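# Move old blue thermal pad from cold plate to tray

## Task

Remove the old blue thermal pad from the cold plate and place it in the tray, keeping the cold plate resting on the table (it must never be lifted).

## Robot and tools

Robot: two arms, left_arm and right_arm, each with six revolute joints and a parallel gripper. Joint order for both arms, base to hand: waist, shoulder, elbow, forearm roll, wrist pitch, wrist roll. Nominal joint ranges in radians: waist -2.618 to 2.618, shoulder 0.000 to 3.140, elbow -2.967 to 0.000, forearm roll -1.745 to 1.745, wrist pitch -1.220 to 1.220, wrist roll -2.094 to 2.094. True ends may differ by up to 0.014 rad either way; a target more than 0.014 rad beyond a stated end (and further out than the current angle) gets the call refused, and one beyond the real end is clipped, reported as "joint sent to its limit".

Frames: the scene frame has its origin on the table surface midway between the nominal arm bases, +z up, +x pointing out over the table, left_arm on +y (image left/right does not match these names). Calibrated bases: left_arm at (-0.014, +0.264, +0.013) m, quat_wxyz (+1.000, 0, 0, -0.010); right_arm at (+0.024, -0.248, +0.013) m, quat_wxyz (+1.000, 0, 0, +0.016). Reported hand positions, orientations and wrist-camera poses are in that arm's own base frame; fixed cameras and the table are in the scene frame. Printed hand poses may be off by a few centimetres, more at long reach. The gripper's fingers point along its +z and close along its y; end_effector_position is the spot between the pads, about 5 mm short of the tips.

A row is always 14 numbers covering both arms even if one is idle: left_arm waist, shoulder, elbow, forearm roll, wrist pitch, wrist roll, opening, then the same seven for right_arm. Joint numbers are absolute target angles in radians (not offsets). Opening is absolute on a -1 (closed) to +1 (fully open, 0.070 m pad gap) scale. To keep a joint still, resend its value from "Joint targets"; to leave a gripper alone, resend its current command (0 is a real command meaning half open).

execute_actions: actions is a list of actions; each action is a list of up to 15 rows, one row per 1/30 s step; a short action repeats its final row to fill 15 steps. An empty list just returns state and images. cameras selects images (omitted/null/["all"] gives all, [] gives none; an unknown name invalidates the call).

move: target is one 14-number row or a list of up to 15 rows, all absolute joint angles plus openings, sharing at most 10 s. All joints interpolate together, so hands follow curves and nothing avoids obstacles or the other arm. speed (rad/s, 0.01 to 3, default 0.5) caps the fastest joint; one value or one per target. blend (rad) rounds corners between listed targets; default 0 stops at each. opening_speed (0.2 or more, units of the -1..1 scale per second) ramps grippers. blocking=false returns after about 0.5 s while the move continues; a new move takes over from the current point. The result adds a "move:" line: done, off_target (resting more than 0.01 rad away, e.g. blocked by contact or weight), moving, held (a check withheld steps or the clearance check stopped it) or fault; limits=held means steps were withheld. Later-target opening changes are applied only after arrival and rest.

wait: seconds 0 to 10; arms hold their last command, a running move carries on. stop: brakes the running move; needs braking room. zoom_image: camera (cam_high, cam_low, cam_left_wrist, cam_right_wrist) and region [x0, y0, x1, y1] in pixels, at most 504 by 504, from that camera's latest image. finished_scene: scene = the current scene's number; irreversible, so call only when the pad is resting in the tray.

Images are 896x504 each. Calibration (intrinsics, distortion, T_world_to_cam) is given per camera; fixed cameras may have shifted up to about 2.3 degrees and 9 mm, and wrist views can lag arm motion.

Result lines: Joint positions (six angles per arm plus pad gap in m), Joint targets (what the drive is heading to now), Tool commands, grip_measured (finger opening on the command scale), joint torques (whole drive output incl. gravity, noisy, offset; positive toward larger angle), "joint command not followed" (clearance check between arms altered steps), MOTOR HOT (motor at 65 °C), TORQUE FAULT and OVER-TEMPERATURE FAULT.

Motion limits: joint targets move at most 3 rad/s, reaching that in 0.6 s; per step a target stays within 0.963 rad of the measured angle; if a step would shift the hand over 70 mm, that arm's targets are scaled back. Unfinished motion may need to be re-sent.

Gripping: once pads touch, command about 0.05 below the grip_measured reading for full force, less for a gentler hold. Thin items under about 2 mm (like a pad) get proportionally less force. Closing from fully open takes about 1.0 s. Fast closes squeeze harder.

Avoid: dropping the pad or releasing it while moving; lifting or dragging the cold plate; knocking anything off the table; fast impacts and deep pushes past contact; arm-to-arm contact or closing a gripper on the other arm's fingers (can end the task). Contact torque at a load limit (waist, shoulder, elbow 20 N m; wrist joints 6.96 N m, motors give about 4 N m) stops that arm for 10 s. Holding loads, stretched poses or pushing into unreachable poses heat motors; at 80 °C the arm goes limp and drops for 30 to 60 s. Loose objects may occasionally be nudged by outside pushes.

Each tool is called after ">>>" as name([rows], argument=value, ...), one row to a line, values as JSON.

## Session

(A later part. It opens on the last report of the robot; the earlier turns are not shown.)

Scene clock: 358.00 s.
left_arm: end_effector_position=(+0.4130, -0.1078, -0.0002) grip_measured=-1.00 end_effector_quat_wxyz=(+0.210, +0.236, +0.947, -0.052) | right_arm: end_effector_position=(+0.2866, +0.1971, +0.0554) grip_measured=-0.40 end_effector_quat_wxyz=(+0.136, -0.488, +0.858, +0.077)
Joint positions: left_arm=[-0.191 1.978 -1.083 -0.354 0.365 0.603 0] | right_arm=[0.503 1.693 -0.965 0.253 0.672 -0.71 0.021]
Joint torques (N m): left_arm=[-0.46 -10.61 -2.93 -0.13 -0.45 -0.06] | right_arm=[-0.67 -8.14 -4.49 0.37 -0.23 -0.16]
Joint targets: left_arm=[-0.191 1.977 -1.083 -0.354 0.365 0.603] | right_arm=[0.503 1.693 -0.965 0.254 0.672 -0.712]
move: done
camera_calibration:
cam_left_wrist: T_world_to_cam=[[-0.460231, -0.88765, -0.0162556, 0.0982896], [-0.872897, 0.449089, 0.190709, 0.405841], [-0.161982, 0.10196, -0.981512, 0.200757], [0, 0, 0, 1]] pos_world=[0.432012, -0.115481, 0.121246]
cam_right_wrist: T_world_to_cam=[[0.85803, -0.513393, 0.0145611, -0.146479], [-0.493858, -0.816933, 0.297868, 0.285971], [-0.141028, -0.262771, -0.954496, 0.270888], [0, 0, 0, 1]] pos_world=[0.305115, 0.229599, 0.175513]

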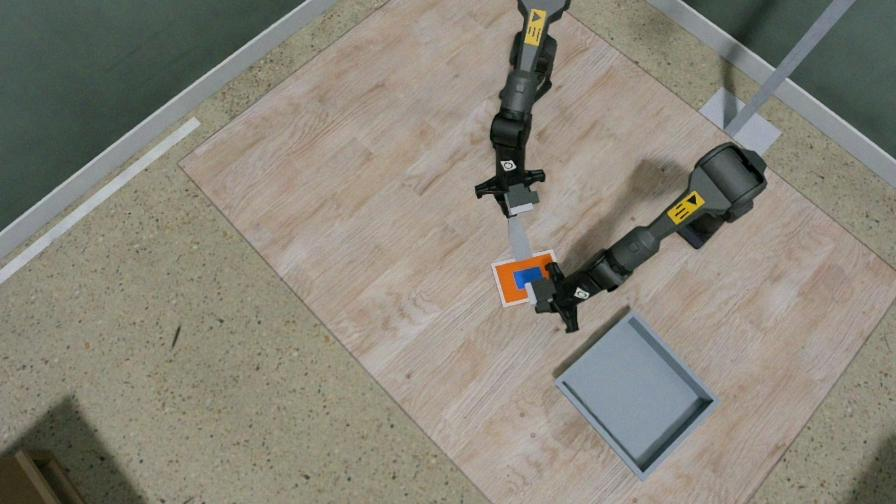

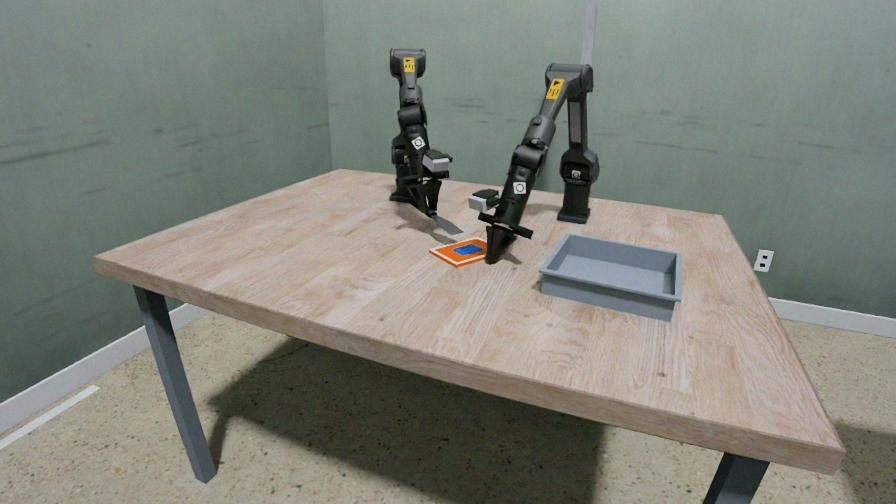

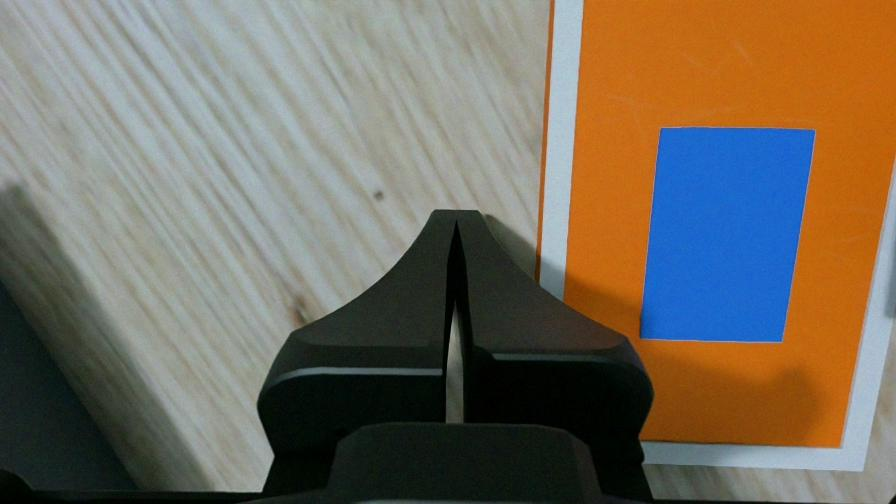

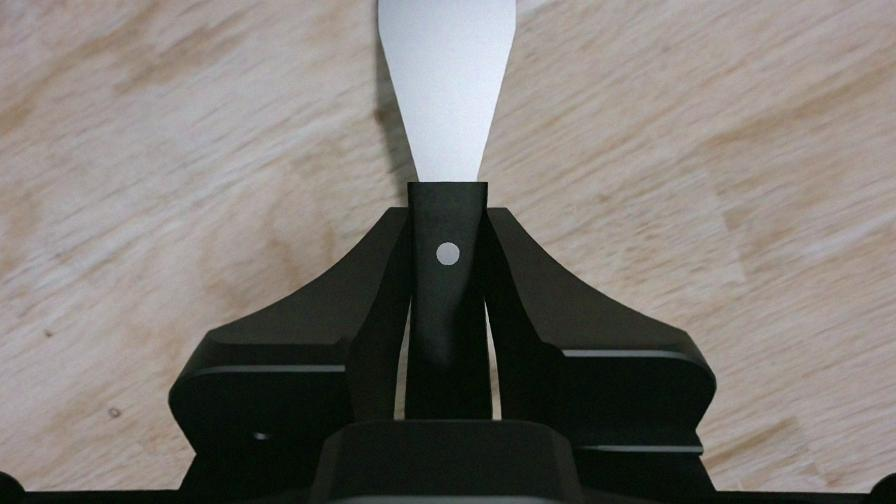

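>>> move(target=[-0.2345, 1.9668, -1.0642, -0.3172, 0.3475, 0.5306, -1.0, 0.5027, 1.6932, -0.9645, 0.2545, 0.6722, -0.7115, -0.6], speed=0.05)

Scene clock: 371.53 s.
left_arm: end_effector_position=(+0.4062, -0.1214, +0.0002) grip_measured=-1.00 end_effector_quat_wxyz=(+0.210, +0.236, +0.947, -0.052) | right_arm: end_effector_position=(+0.2863, +0.1971, +0.0551) grip_measured=-0.40 end_effector_quat_wxyz=(+0.136, -0.488, +0.858, +0.077)
Joint positions: left_arm=[-0.235 1.967 -1.065 -0.317 0.348 0.53 0] | right_arm=[0.503 1.693 -0.965 0.254 0.672 -0.711 0.021]
Joint torques (N m): left_arm=[-0.2 -12.22 -2.71 -0.03 -0.69 -0.16] | right_arm=[-1.24 -8.69 -5.34 0.13 -0.09 -0.02]
Joint targets: left_arm=[-0.235 1.967 -1.064 -0.317 0.348 0.531] | right_arm=[0.503 1.693 -0.964 0.254 0.672 -0.711]
move: done
camera_calibration:
cam_left_wrist: T_world_to_cam=[[-0.460288, -0.887627, -0.0159379, 0.0830835], [-0.872997, 0.449294, 0.189765, 0.406119], [-0.161279, 0.10126, -0.9817, 0.201068], [0, 0, 0, 1]] pos_world=[0.425211, -0.12908, 0.121646]
cam_right_wrist: T_world_to_cam=[[0.858209, -0.513114, 0.0138281, -0.146348], [-0.493343, -0.817103, 0.298256, 0.285665], [-0.14174, -0.262788, -0.954386, 0.270845], [0, 0, 0, 1]] pos_world=[0.304918, 0.229499, 0.175313]

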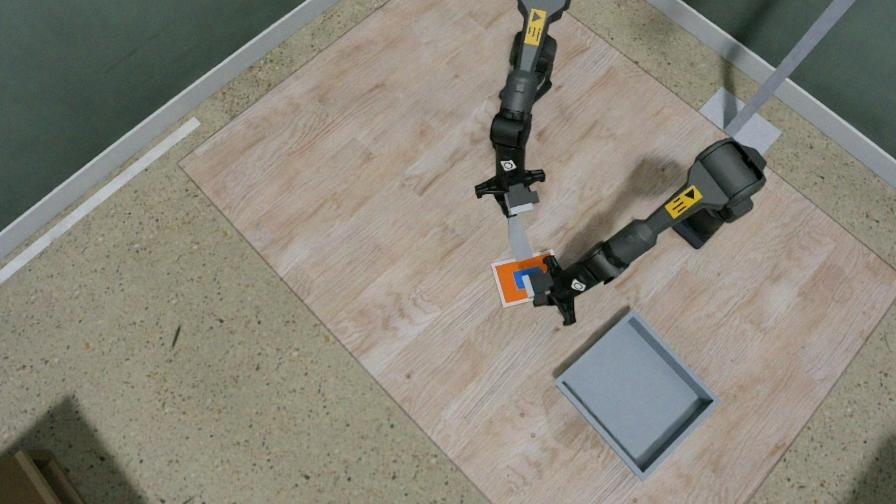

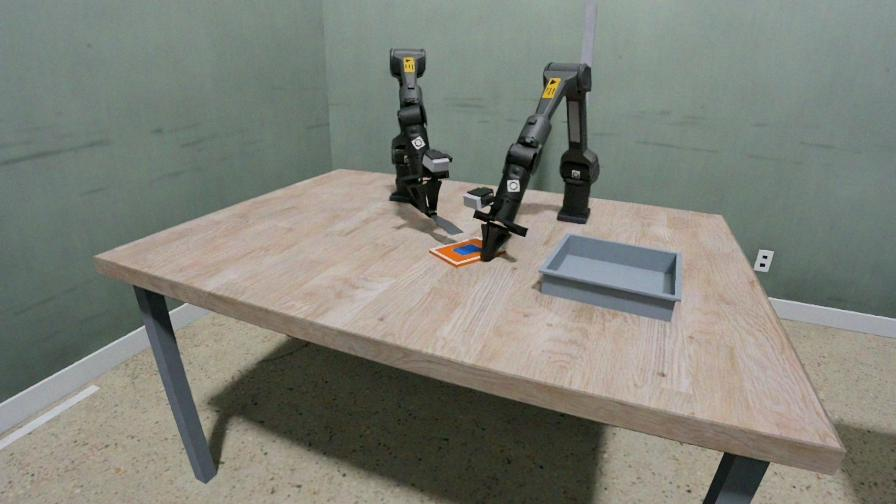

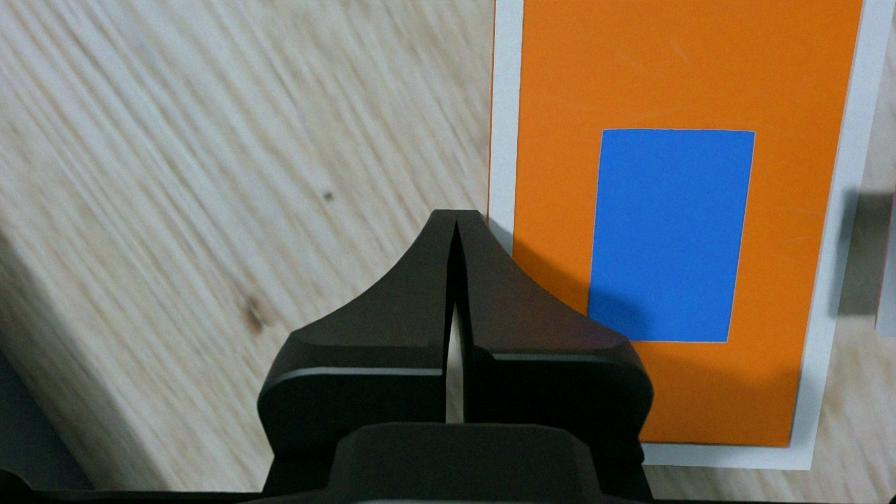

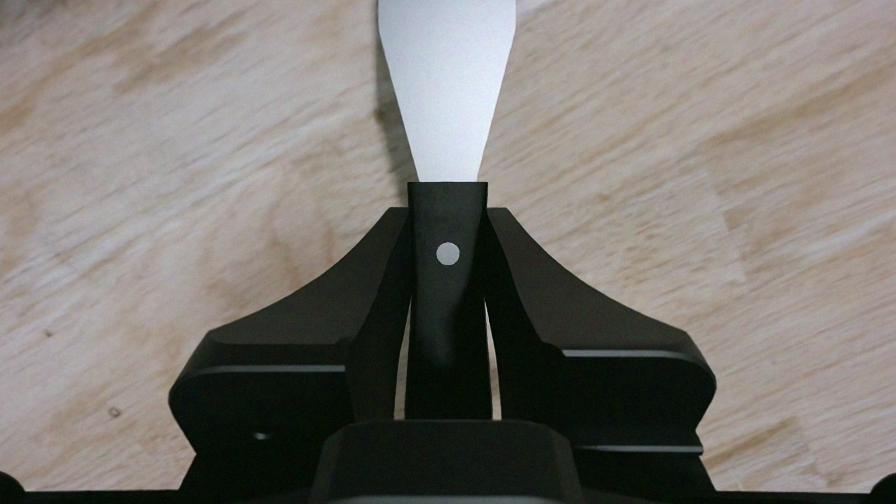

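>>> move(target=[-0.2345, 1.9668, -1.0642, -0.3172, 0.3475, 0.5306, -1.0, 0.4879, 1.7248, -0.9508, 0.2758, 0.6315, -0.7497, -0.6], speed=0.1)

>>> zoom_image(camera="cam_low", region=[400, 190, 520, 280])

>>> zoom_image(camera="cam_left_wrist", region=[560, 80, 896, 420])

>>> zoom_image(camera="cam_high", region=[480, 210, 580, 320])

Scene clock: 394.60 s.
left_arm: end_effector_position=(+0.4062, -0.1214, +0.0002) grip_measured=-1.00 end_effector_quat_wxyz=(+0.210, +0.236, +0.947, -0.052) | right_arm: end_effector_position=(+0.2905, +0.1946, +0.0431) grip_measured=-0.40 end_effector_quat_wxyz=(+0.136, -0.489, +0.858, +0.077)
Joint positions: left_arm=[-0.235 1.967 -1.065 -0.317 0.348 0.53 0] | right_arm=[0.488 1.725 -0.951 0.276 0.631 -0.75 0.021]
Joint torques (N m): left_arm=[0.91 -9.59 -4.02 -0.13 -0.72 -0.12] | right_arm=[-0.9 -8.65 -4.68 0.32 -0.08 0.02]
Joint targets: left_arm=[-0.234 1.967 -1.064 -0.317 0.347 0.531] | right_arm=[0.488 1.725 -0.951 0.276 0.631 -0.750]
move: done
camera_calibration:
cam_left_wrist: T_world_to_cam=[[-0.460288, -0.887627, -0.0159379, 0.0830835], [-0.872997, 0.449294, 0.189765, 0.406119], [-0.161279, 0.10126, -0.9817, 0.201068], [0, 0, 0, 1]] pos_world=[0.425211, -0.12908, 0.121646]
cam_right_wrist: T_world_to_cam=[[0.858543, -0.512548, 0.0141047, -0.151343], [-0.492938, -0.817499, 0.297839, 0.289334], [-0.141126, -0.26266, -0.954512, 0.259037], [0, 0, 0, 1]] pos_world=[0.309115, 0.226998, 0.163213]

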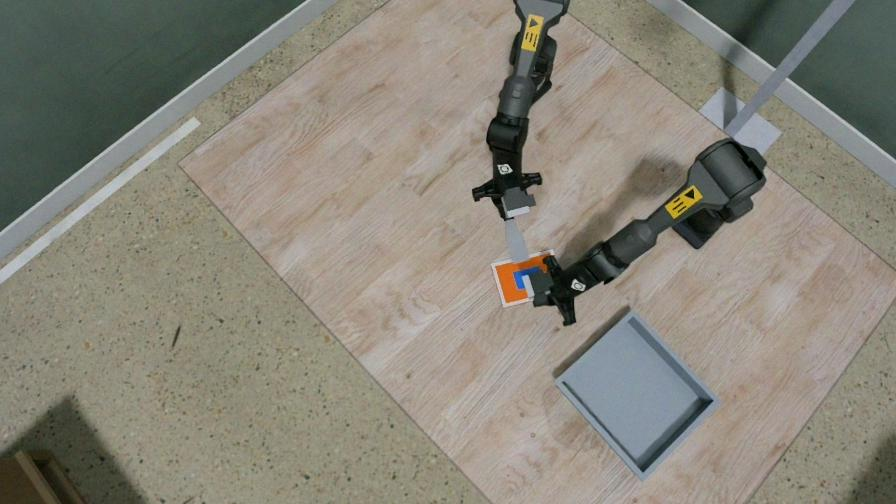

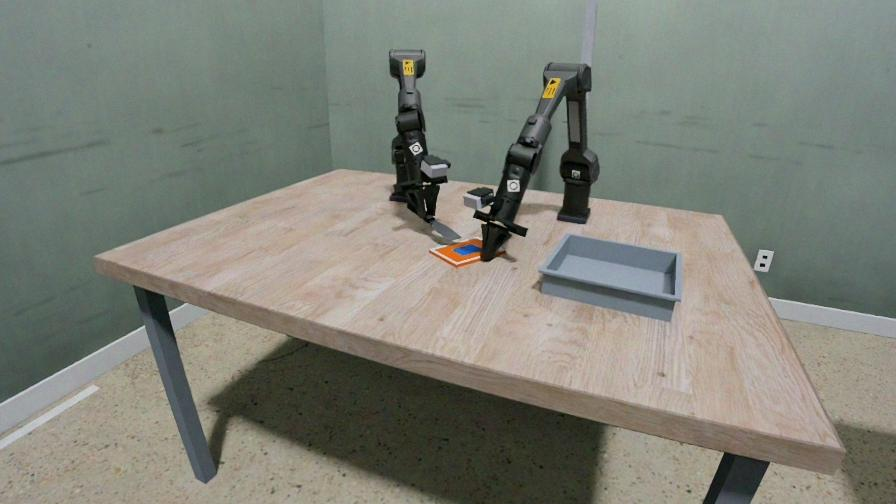

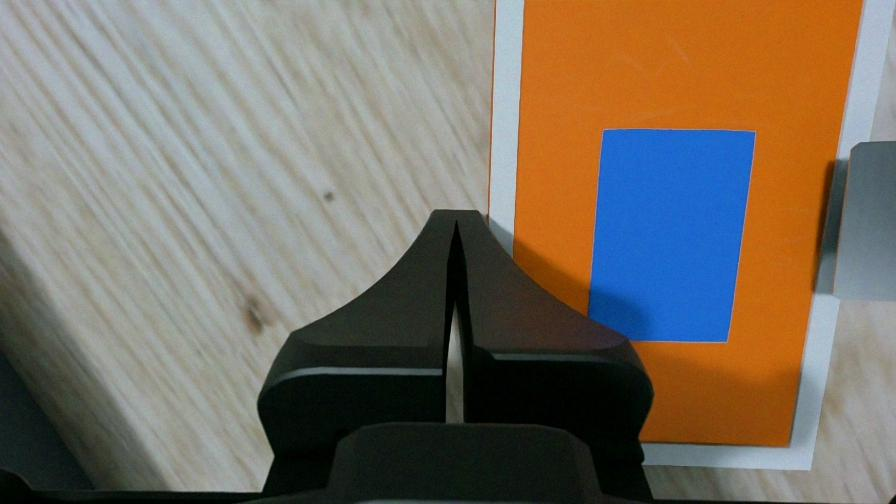

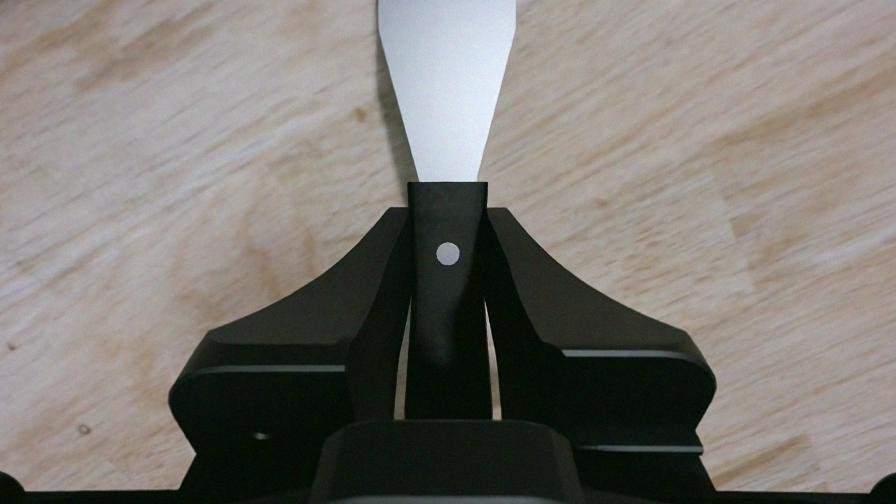

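Scaled by 4.200 from the camera's 896x504 image, which has a finer 1280x720 frame.

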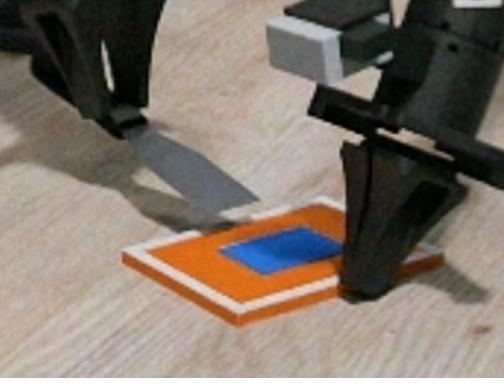

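Scaled by 1.482 from the camera's 896x504 image, which has a finer 1280x720 frame.

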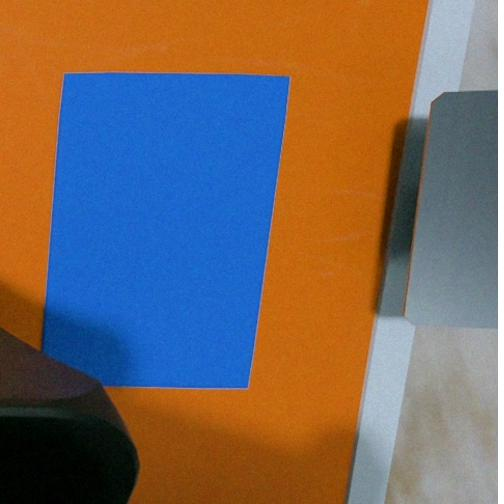

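Scaled by 4.582 from the camera's 896x504 image, which has a finer 1280x720 frame.

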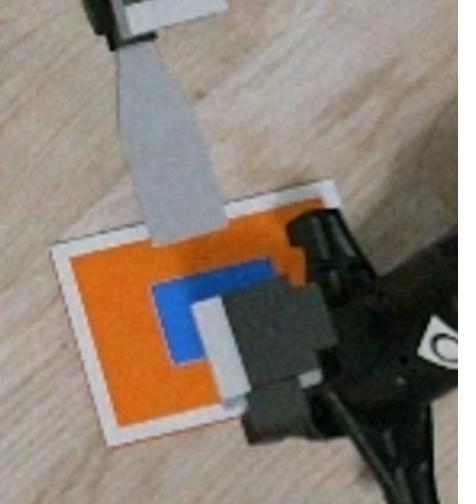

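>>> move(target=[-0.2345, 1.9668, -1.0642, -0.3172, 0.3475, 0.5306, -1.0, 0.4879, 1.7379, -0.9398, 0.2855, 0.6085, -0.7615, -0.6], speed=0.05, cameras=["cam_left_wrist", "cam_low"])

>>> zoom_image(camera="cam_left_wrist", region=[560, 80, 896, 420])

>>> zoom_image(camera="cam_low", region=[400, 190, 520, 280])

Scene clock: 411.50 s.
left_arm: end_effector_position=(+0.4062, -0.1214, +0.0002) grip_measured=-1.00 end_effector_quat_wxyz=(+0.210, +0.236, +0.947, -0.052) | right_arm: end_effector_position=(+0.2905, +0.1946, +0.0371) grip_measured=-0.40 end_effector_quat_wxyz=(+0.136, -0.489, +0.858, +0.077)
Joint positions: left_arm=[-0.235 1.967 -1.065 -0.317 0.348 0.53 0] | right_arm=[0.488 1.738 -0.94 0.286 0.608 -0.762 0.021]
Joint torques (N m): left_arm=[0.72 -9.82 -3.87 -0.07 -0.69 -0.22] | right_arm=[-0.09 -8.11 -4.46 0.37 -0.18 -0.07]
Joint targets: left_arm=[-0.234 1.967 -1.064 -0.317 0.347 0.531] | right_arm=[0.488 1.738 -0.940 0.286 0.609 -0.761]
move: done
camera_calibration:
cam_left_wrist: T_world_to_cam=[[-0.460288, -0.887627, -0.0159379, 0.0830835], [-0.872997, 0.449294, 0.189765, 0.406119], [-0.161279, 0.10126, -0.9817, 0.201068], [0, 0, 0, 1]] pos_world=[0.425211, -0.12908, 0.121646]
Images, in order (width x height): cam_low 896x504, cam_left_wrist 896x504.

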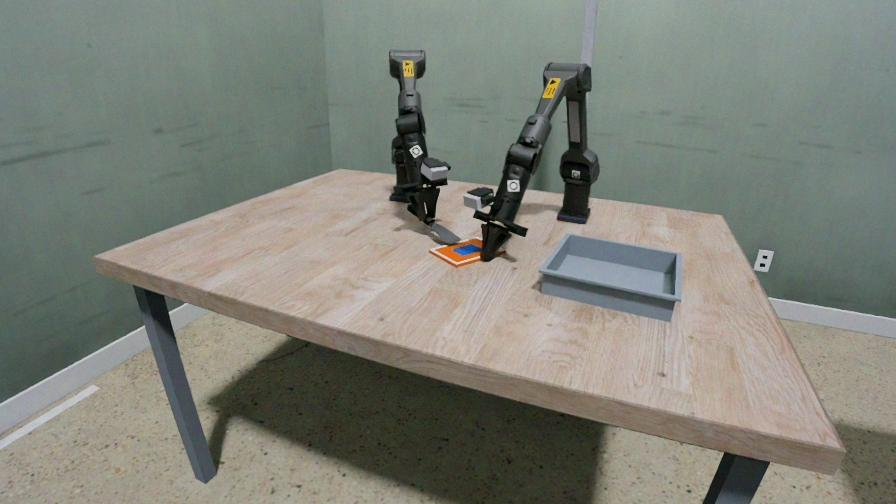

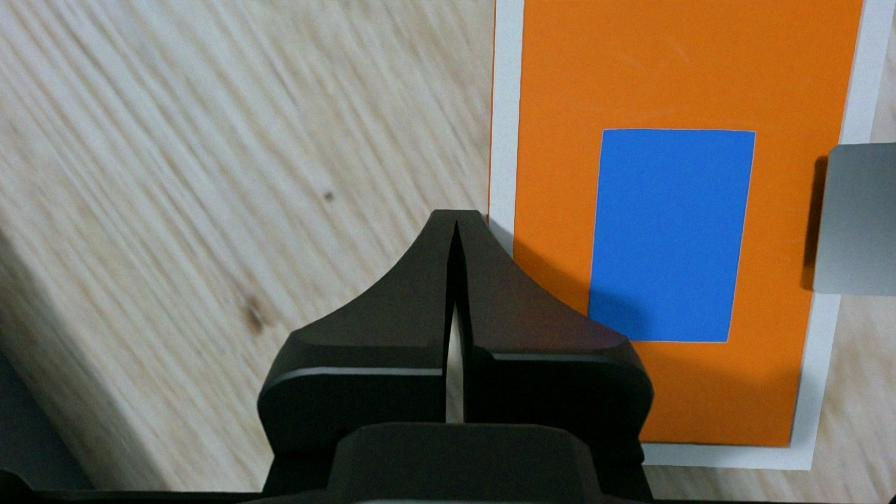

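Scaled by 1.482 from the camera's 896x504 image, which has a finer 1280x720 frame.

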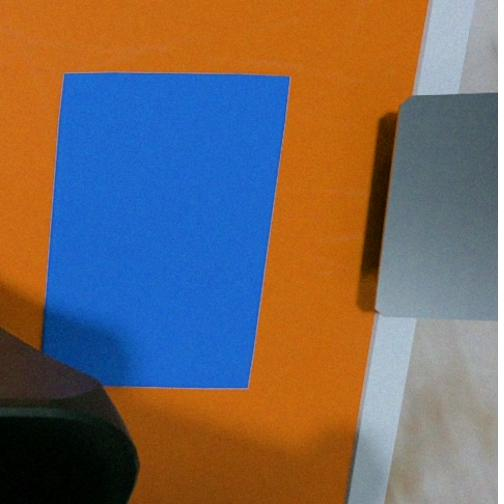

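Scaled by 4.200 from the camera's 896x504 image, which has a finer 1280x720 frame.

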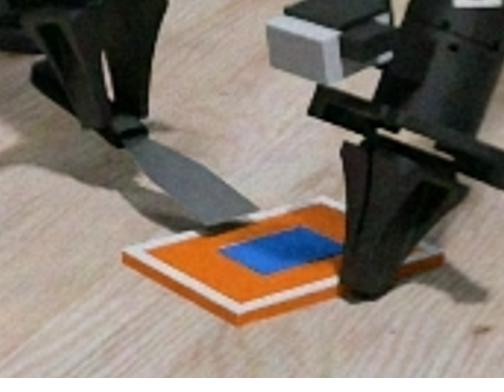

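>>> move(target=[-0.2345, 1.9668, -1.0642, -0.3172, 0.3475, 0.5306, -1.0, 0.4879, 1.7509, -0.9288, 0.2952, 0.5854, -0.7733, -0.6], speed=0.05, cameras=["cam_left_wrist", "cam_low"])

>>> zoom_image(camera="cam_left_wrist", region=[560, 80, 896, 420])

>>> zoom_image(camera="cam_low", region=[400, 190, 520, 280])

Scene clock: 422.70 s.
left_arm: end_effector_position=(+0.4062, -0.1214, +0.0002) grip_measured=-1.00 end_effector_quat_wxyz=(+0.210, +0.236, +0.947, -0.052) | right_arm: end_effector_position=(+0.2905, +0.1945, +0.0311) grip_measured=-0.40 end_effector_quat_wxyz=(+0.136, -0.489, +0.858, +0.077)
Joint positions: left_arm=[-0.235 1.967 -1.065 -0.317 0.348 0.53 0] | right_arm=[0.488 1.751 -0.929 0.295 0.585 -0.773 0.021]
Joint torques (N m): left_arm=[0.66 -10.12 -3.92 -0.03 -0.65 -0.23] | right_arm=[-0.1 -8.13 -4.39 0.37 -0.18 -0.09]
Joint targets: left_arm=[-0.234 1.967 -1.064 -0.317 0.347 0.531] | right_arm=[0.488 1.751 -0.929 0.295 0.585 -0.773]
move: done
camera_calibration:
cam_left_wrist: T_world_to_cam=[[-0.460288, -0.887627, -0.0159379, 0.0830835], [-0.872997, 0.449294, 0.189765, 0.406119], [-0.161279, 0.10126, -0.9817, 0.201068], [0, 0, 0, 1]] pos_world=[0.425211, -0.12908, 0.121646]
Images, in order (width x height): cam_low 896x504, cam_left_wrist 896x504.

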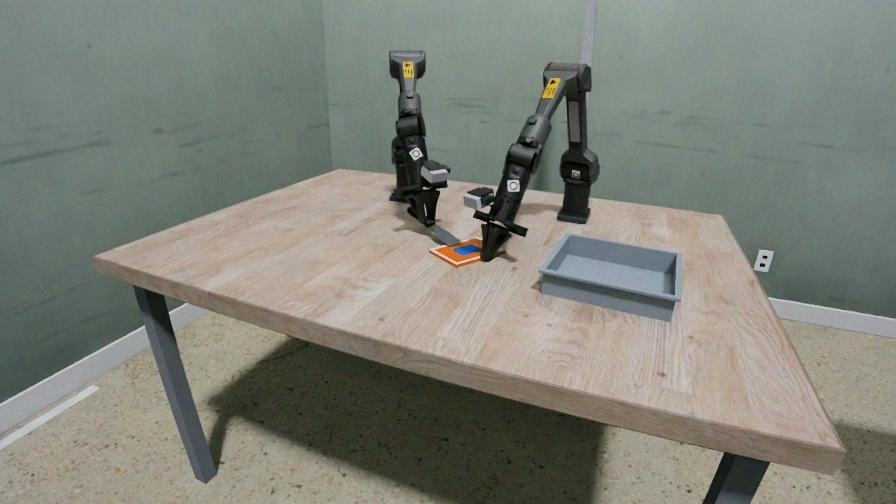

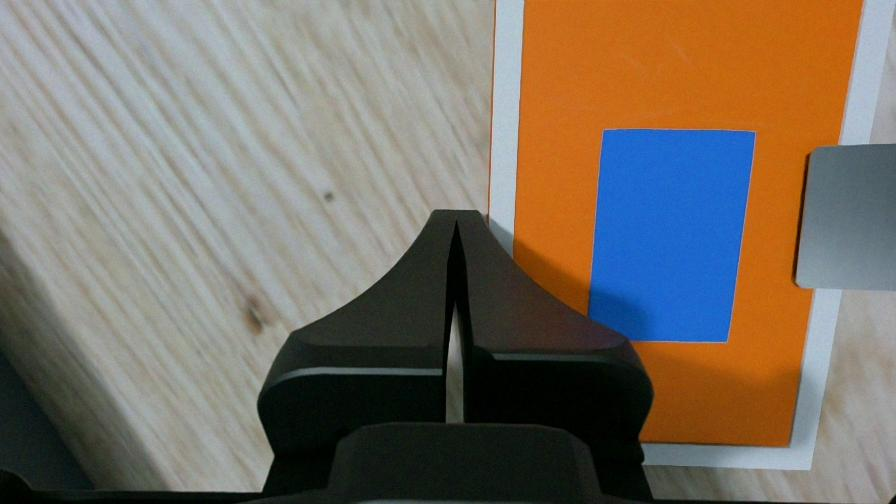

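Scaled by 1.482 from the camera's 896x504 image, which has a finer 1280x720 frame.

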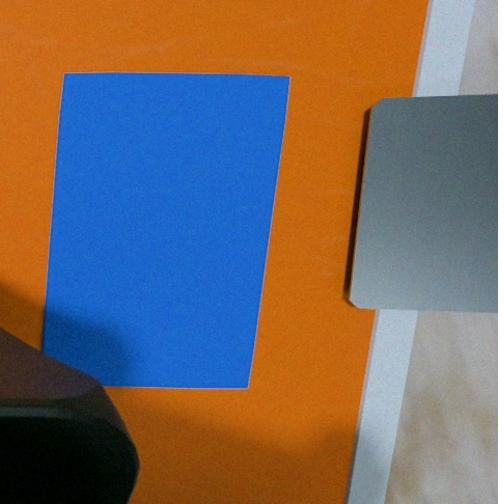

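Scaled by 4.200 from the camera's 896x504 image, which has a finer 1280x720 frame.

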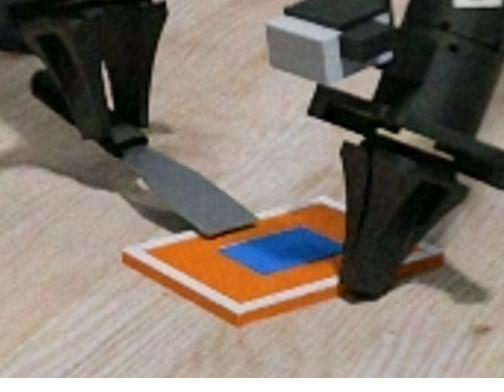

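>>> move(target=[-0.2345, 1.9668, -1.0642, -0.3172, 0.3475, 0.5306, -1.0, 0.4879, 1.7575, -0.9233, 0.3, 0.5739, -0.7792, -0.6], speed=0.03, cameras=["cam_left_wrist", "cam_low"])

>>> zoom_image(camera="cam_left_wrist", region=[560, 80, 896, 420])

>>> zoom_image(camera="cam_low", region=[400, 190, 520, 280])

Scene clock: 431.20 s.
left_arm: end_effector_position=(+0.4062, -0.1214, +0.0002) grip_measured=-1.00 end_effector_quat_wxyz=(+0.210, +0.236, +0.947, -0.052) | right_arm: end_effector_position=(+0.2906, +0.1945, +0.0283) grip_measured=-0.40 end_effector_quat_wxyz=(+0.136, -0.489, +0.858, +0.077)
Joint positions: left_arm=[-0.235 1.967 -1.065 -0.317 0.348 0.53 0] | right_arm=[0.488 1.757 -0.924 0.299 0.574 -0.779 0.021]
Joint torques (N m): left_arm=[0.55 -10.22 -3.8 0 -0.63 -0.23] | right_arm=[-0.1 -7.92 -4.21 0.41 -0.24 -0.08]
Joint targets: left_arm=[-0.234 1.967 -1.064 -0.317 0.347 0.531] | right_arm=[0.488 1.758 -0.923 0.300 0.574 -0.779]
move: done
camera_calibration:
cam_left_wrist: T_world_to_cam=[[-0.460288, -0.887627, -0.0159379, 0.0830835], [-0.872997, 0.449294, 0.189765, 0.406119], [-0.161279, 0.10126, -0.9817, 0.201068], [0, 0, 0, 1]] pos_world=[0.425211, -0.12908, 0.121646]
Images, in order (width x height): cam_low 896x504, cam_left_wrist 896x504.

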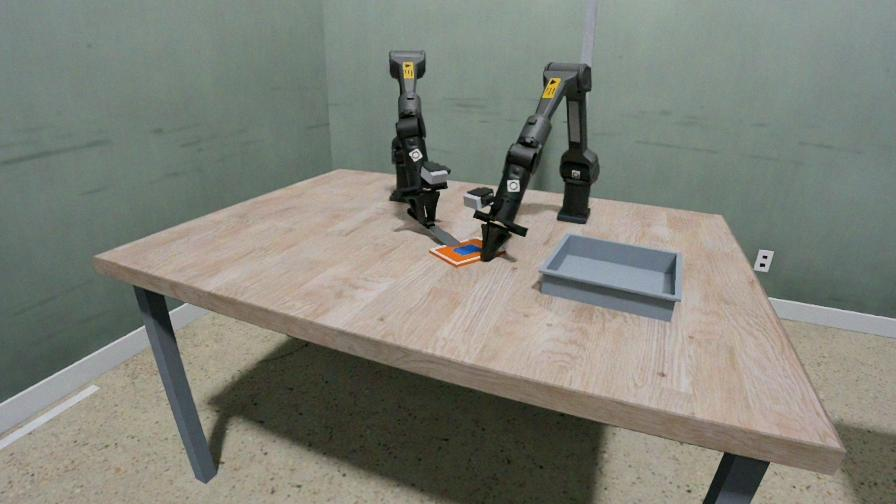

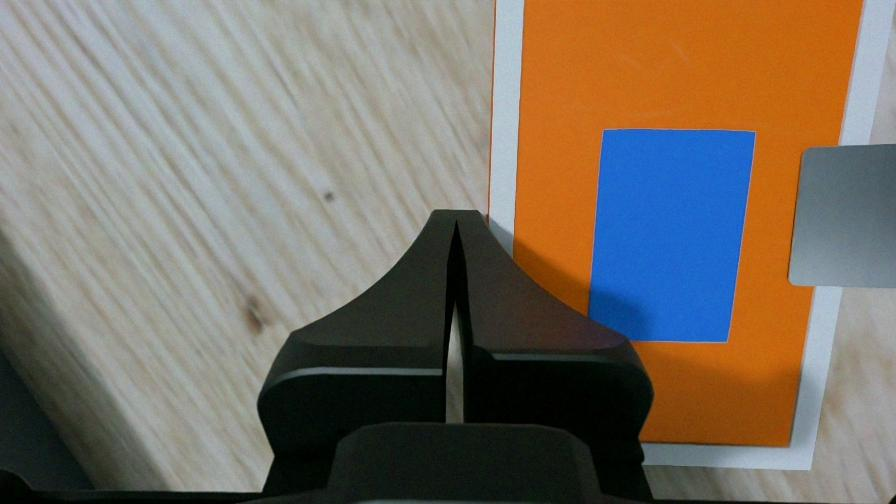

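Scaled by 1.482 from the camera's 896x504 image, which has a finer 1280x720 frame.

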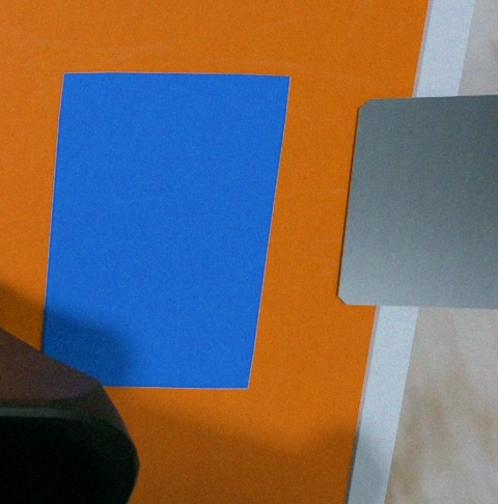

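Scaled by 4.200 from the camera's 896x504 image, which has a finer 1280x720 frame.

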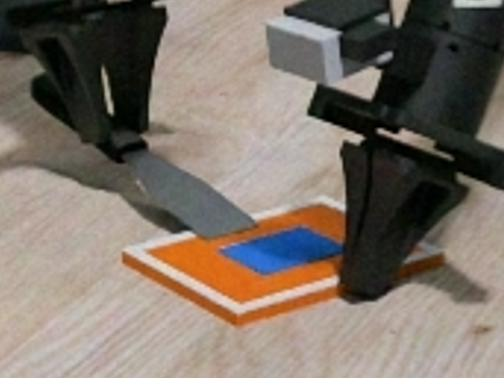

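>>> move(target=[-0.2345, 1.9668, -1.0642, -0.3172, 0.3475, 0.5306, -1.0, 0.5175, 1.8042, -0.9906, 0.2795, 0.5874, -0.7308, -0.6], speed=0.03, cameras=["cam_left_wrist", "cam_low", "cam_high"])

>>> zoom_image(camera="cam_left_wrist", region=[560, 80, 896, 420])

>>> zoom_image(camera="cam_low", region=[400, 190, 520, 280])

Scene clock: 470.50 s.
left_arm: end_effector_position=(+0.4062, -0.1214, +0.0002) grip_measured=-1.00 end_effector_quat_wxyz=(+0.210, +0.236, +0.947, -0.052) | right_arm: end_effector_position=(+0.2998, +0.2095, +0.0276) grip_measured=-0.40 end_effector_quat_wxyz=(+0.136, -0.489, +0.858, +0.077)
Joint positions: left_arm=[-0.235 1.967 -1.065 -0.317 0.348 0.53 0] | right_arm=[0.517 1.804 -0.99 0.279 0.587 -0.731 0.021]
Joint torques (N m): left_arm=[0.13 -10.83 -3.61 -0.06 -0.54 -0.23] | right_arm=[0.16 -8.7 -5.67 0.28 -0.36 0.13]
Joint targets: left_arm=[-0.234 1.967 -1.064 -0.317 0.347 0.531] | right_arm=[0.518 1.804 -0.991 0.279 0.587 -0.731]
move: done
camera_calibration:
cam_left_wrist: T_world_to_cam=[[-0.460288, -0.887627, -0.0159379, 0.0830835], [-0.872997, 0.449294, 0.189765, 0.406119], [-0.161279, 0.10126, -0.9817, 0.201068], [0, 0, 0, 1]] pos_world=[0.425211, -0.12908, 0.121646]
Images, in order (width x height): cam_high 896x504, cam_low 896x504, cam_left_wrist 896x504.

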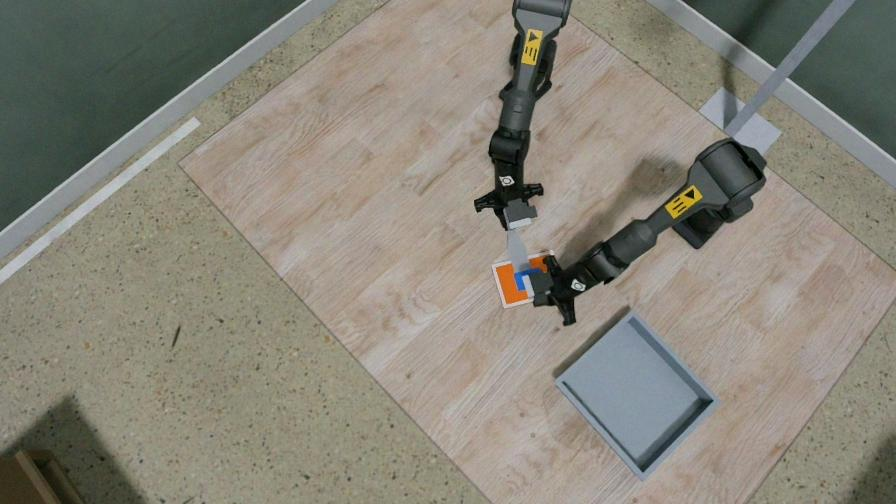

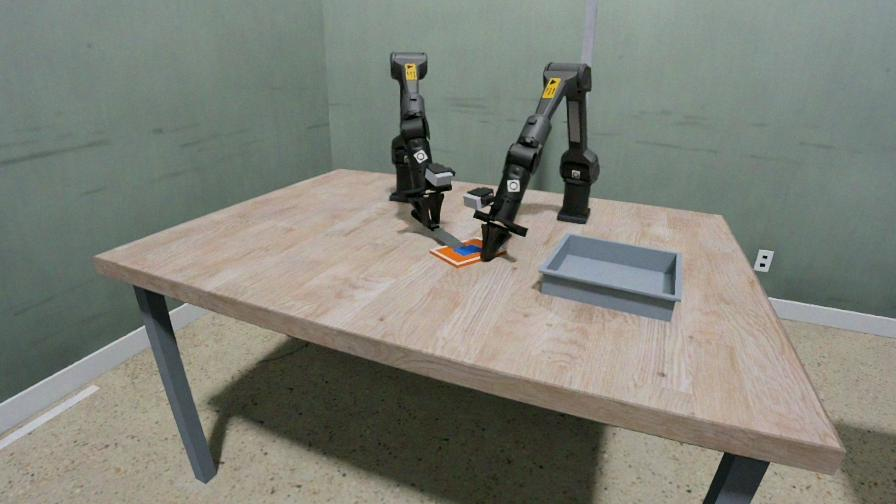

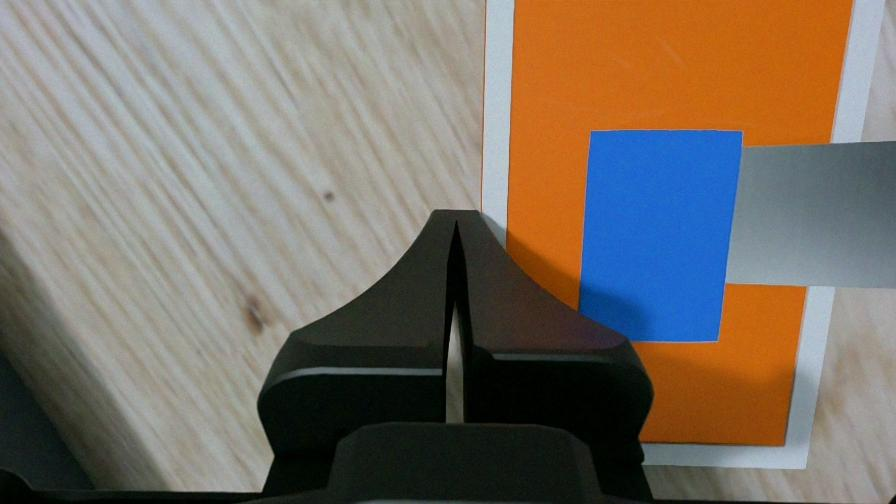

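Scaled by 1.482 from the camera's 896x504 image, which has a finer 1280x720 frame.

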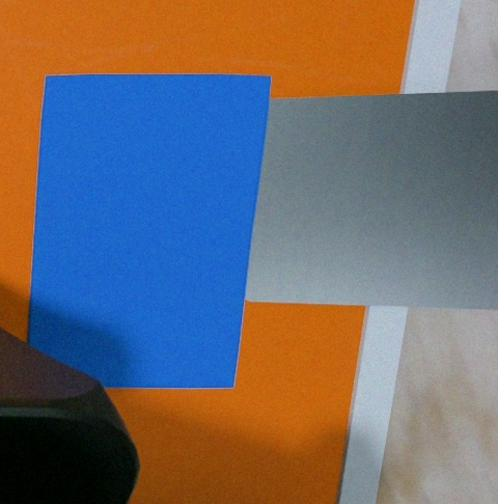

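Scaled by 4.200 from the camera's 896x504 image, which has a finer 1280x720 frame.

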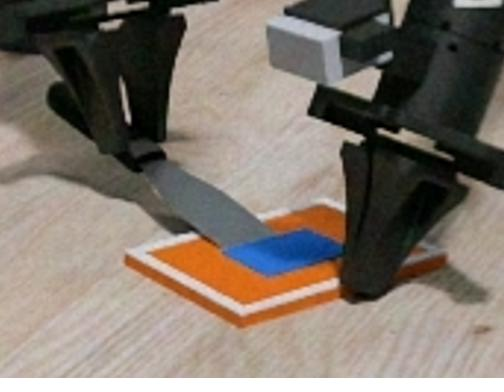

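>>> move(target=[-0.2345, 1.9668, -1.0642, -0.3172, 0.3475, 0.5306, -1.0, 0.5373, 1.8354, -1.0354, 0.2658, 0.5964, -0.6986, -0.6], speed=0.03, cameras=["cam_left_wrist", "cam_low", "cam_high"])

>>> zoom_image(camera="cam_left_wrist", region=[460, 80, 896, 480])

>>> zoom_image(camera="cam_low", region=[400, 190, 520, 280])

Scene clock: 482.63 s.
left_arm: end_effector_position=(+0.4063, -0.1209, +0.0002) grip_measured=-1.00 end_effector_quat_wxyz=(+0.210, +0.236, +0.947, -0.052) | right_arm: end_effector_position=(+0.3058, +0.2198, +0.0271) grip_measured=-0.40 end_effector_quat_wxyz=(+0.136, -0.488, +0.859, +0.077)
Joint positions: left_arm=[-0.234 1.967 -1.065 -0.317 0.348 0.53 0] | right_arm=[0.536 1.835 -1.035 0.266 0.597 -0.699 0.021]
Joint torques (N m): left_arm=[-3.47 -11.05 -3.6 -0.82 0.26 -0.24] | right_arm=[2.14 -9.07 -8.22 1.2 -1.34 0.09]
Joint targets: left_arm=[-0.235 1.967 -1.064 -0.317 0.347 0.531] | right_arm=[0.537 1.835 -1.035 0.266 0.596 -0.699]
move: done
camera_calibration:
cam_left_wrist: T_world_to_cam=[[-0.460024, -0.887751, -0.0165769, 0.0834333], [-0.873155, 0.448914, 0.189939, 0.406023], [-0.161177, 0.101851, -0.981656, 0.201072], [0, 0, 0, 1]] pos_world=[0.425311, -0.128681, 0.121646]
Images, in order (width x height): cam_high 896x504, cam_low 896x504, cam_left_wrist 896x504.

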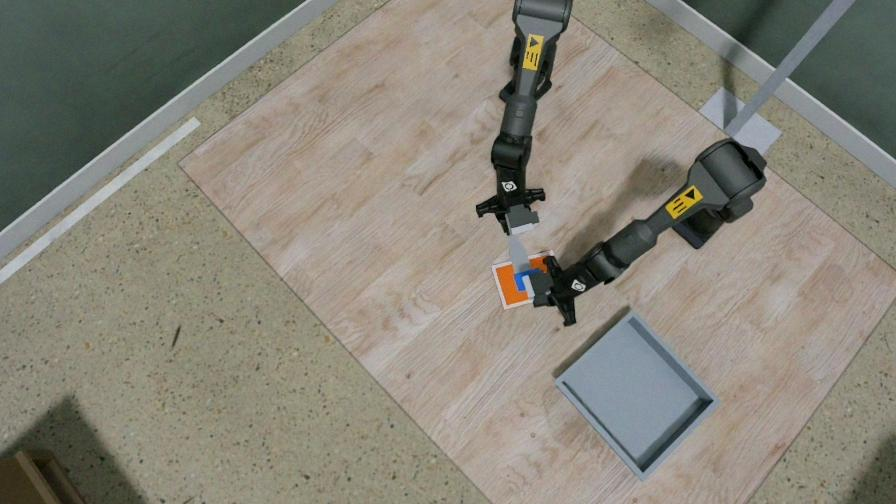

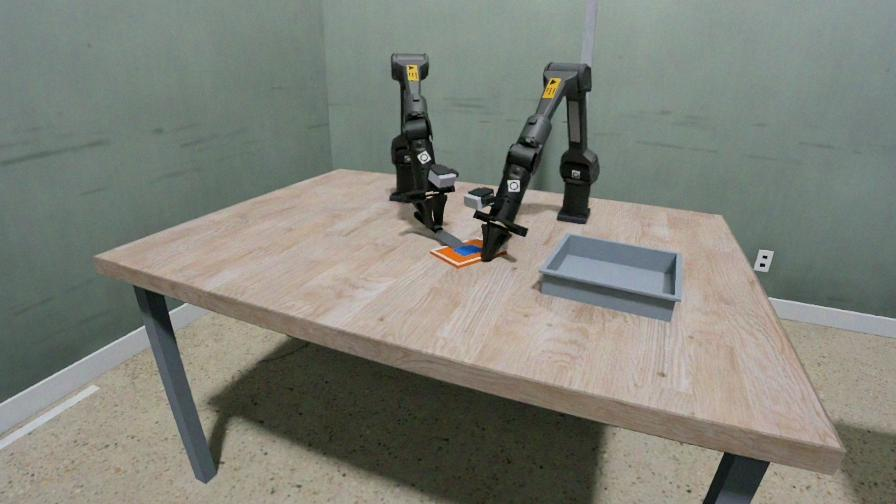

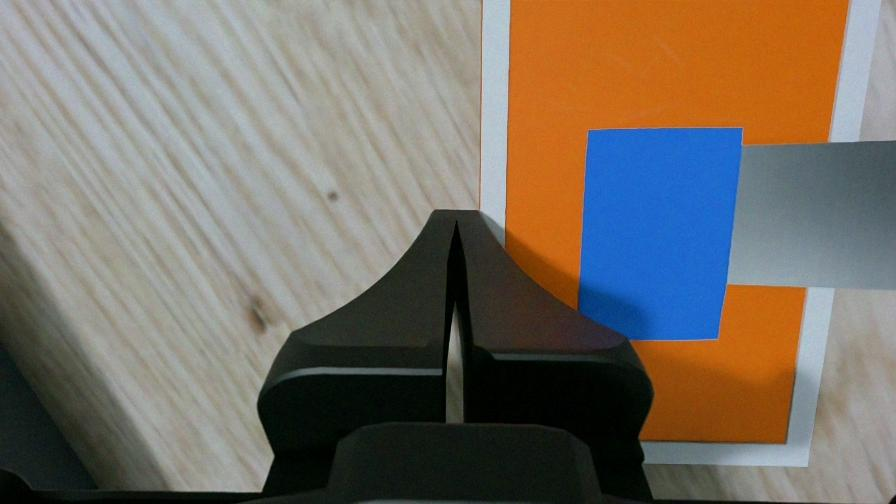

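Scaled by 1.156 from the camera's 896x504 image, which has a finer 1280x720 frame.

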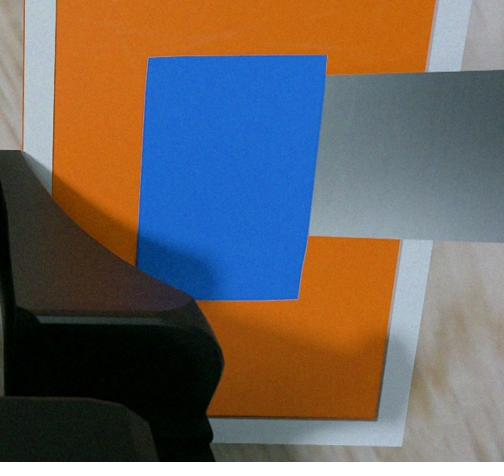

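Scaled by 4.200 from the camera's 896x504 image, which has a finer 1280x720 frame.

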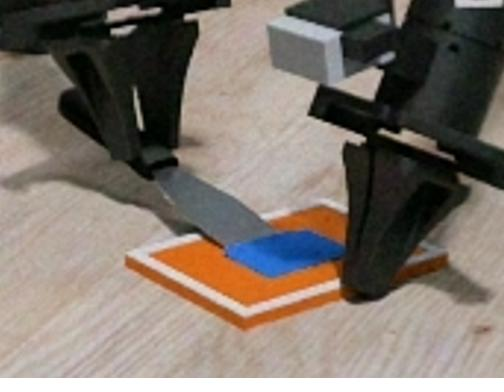

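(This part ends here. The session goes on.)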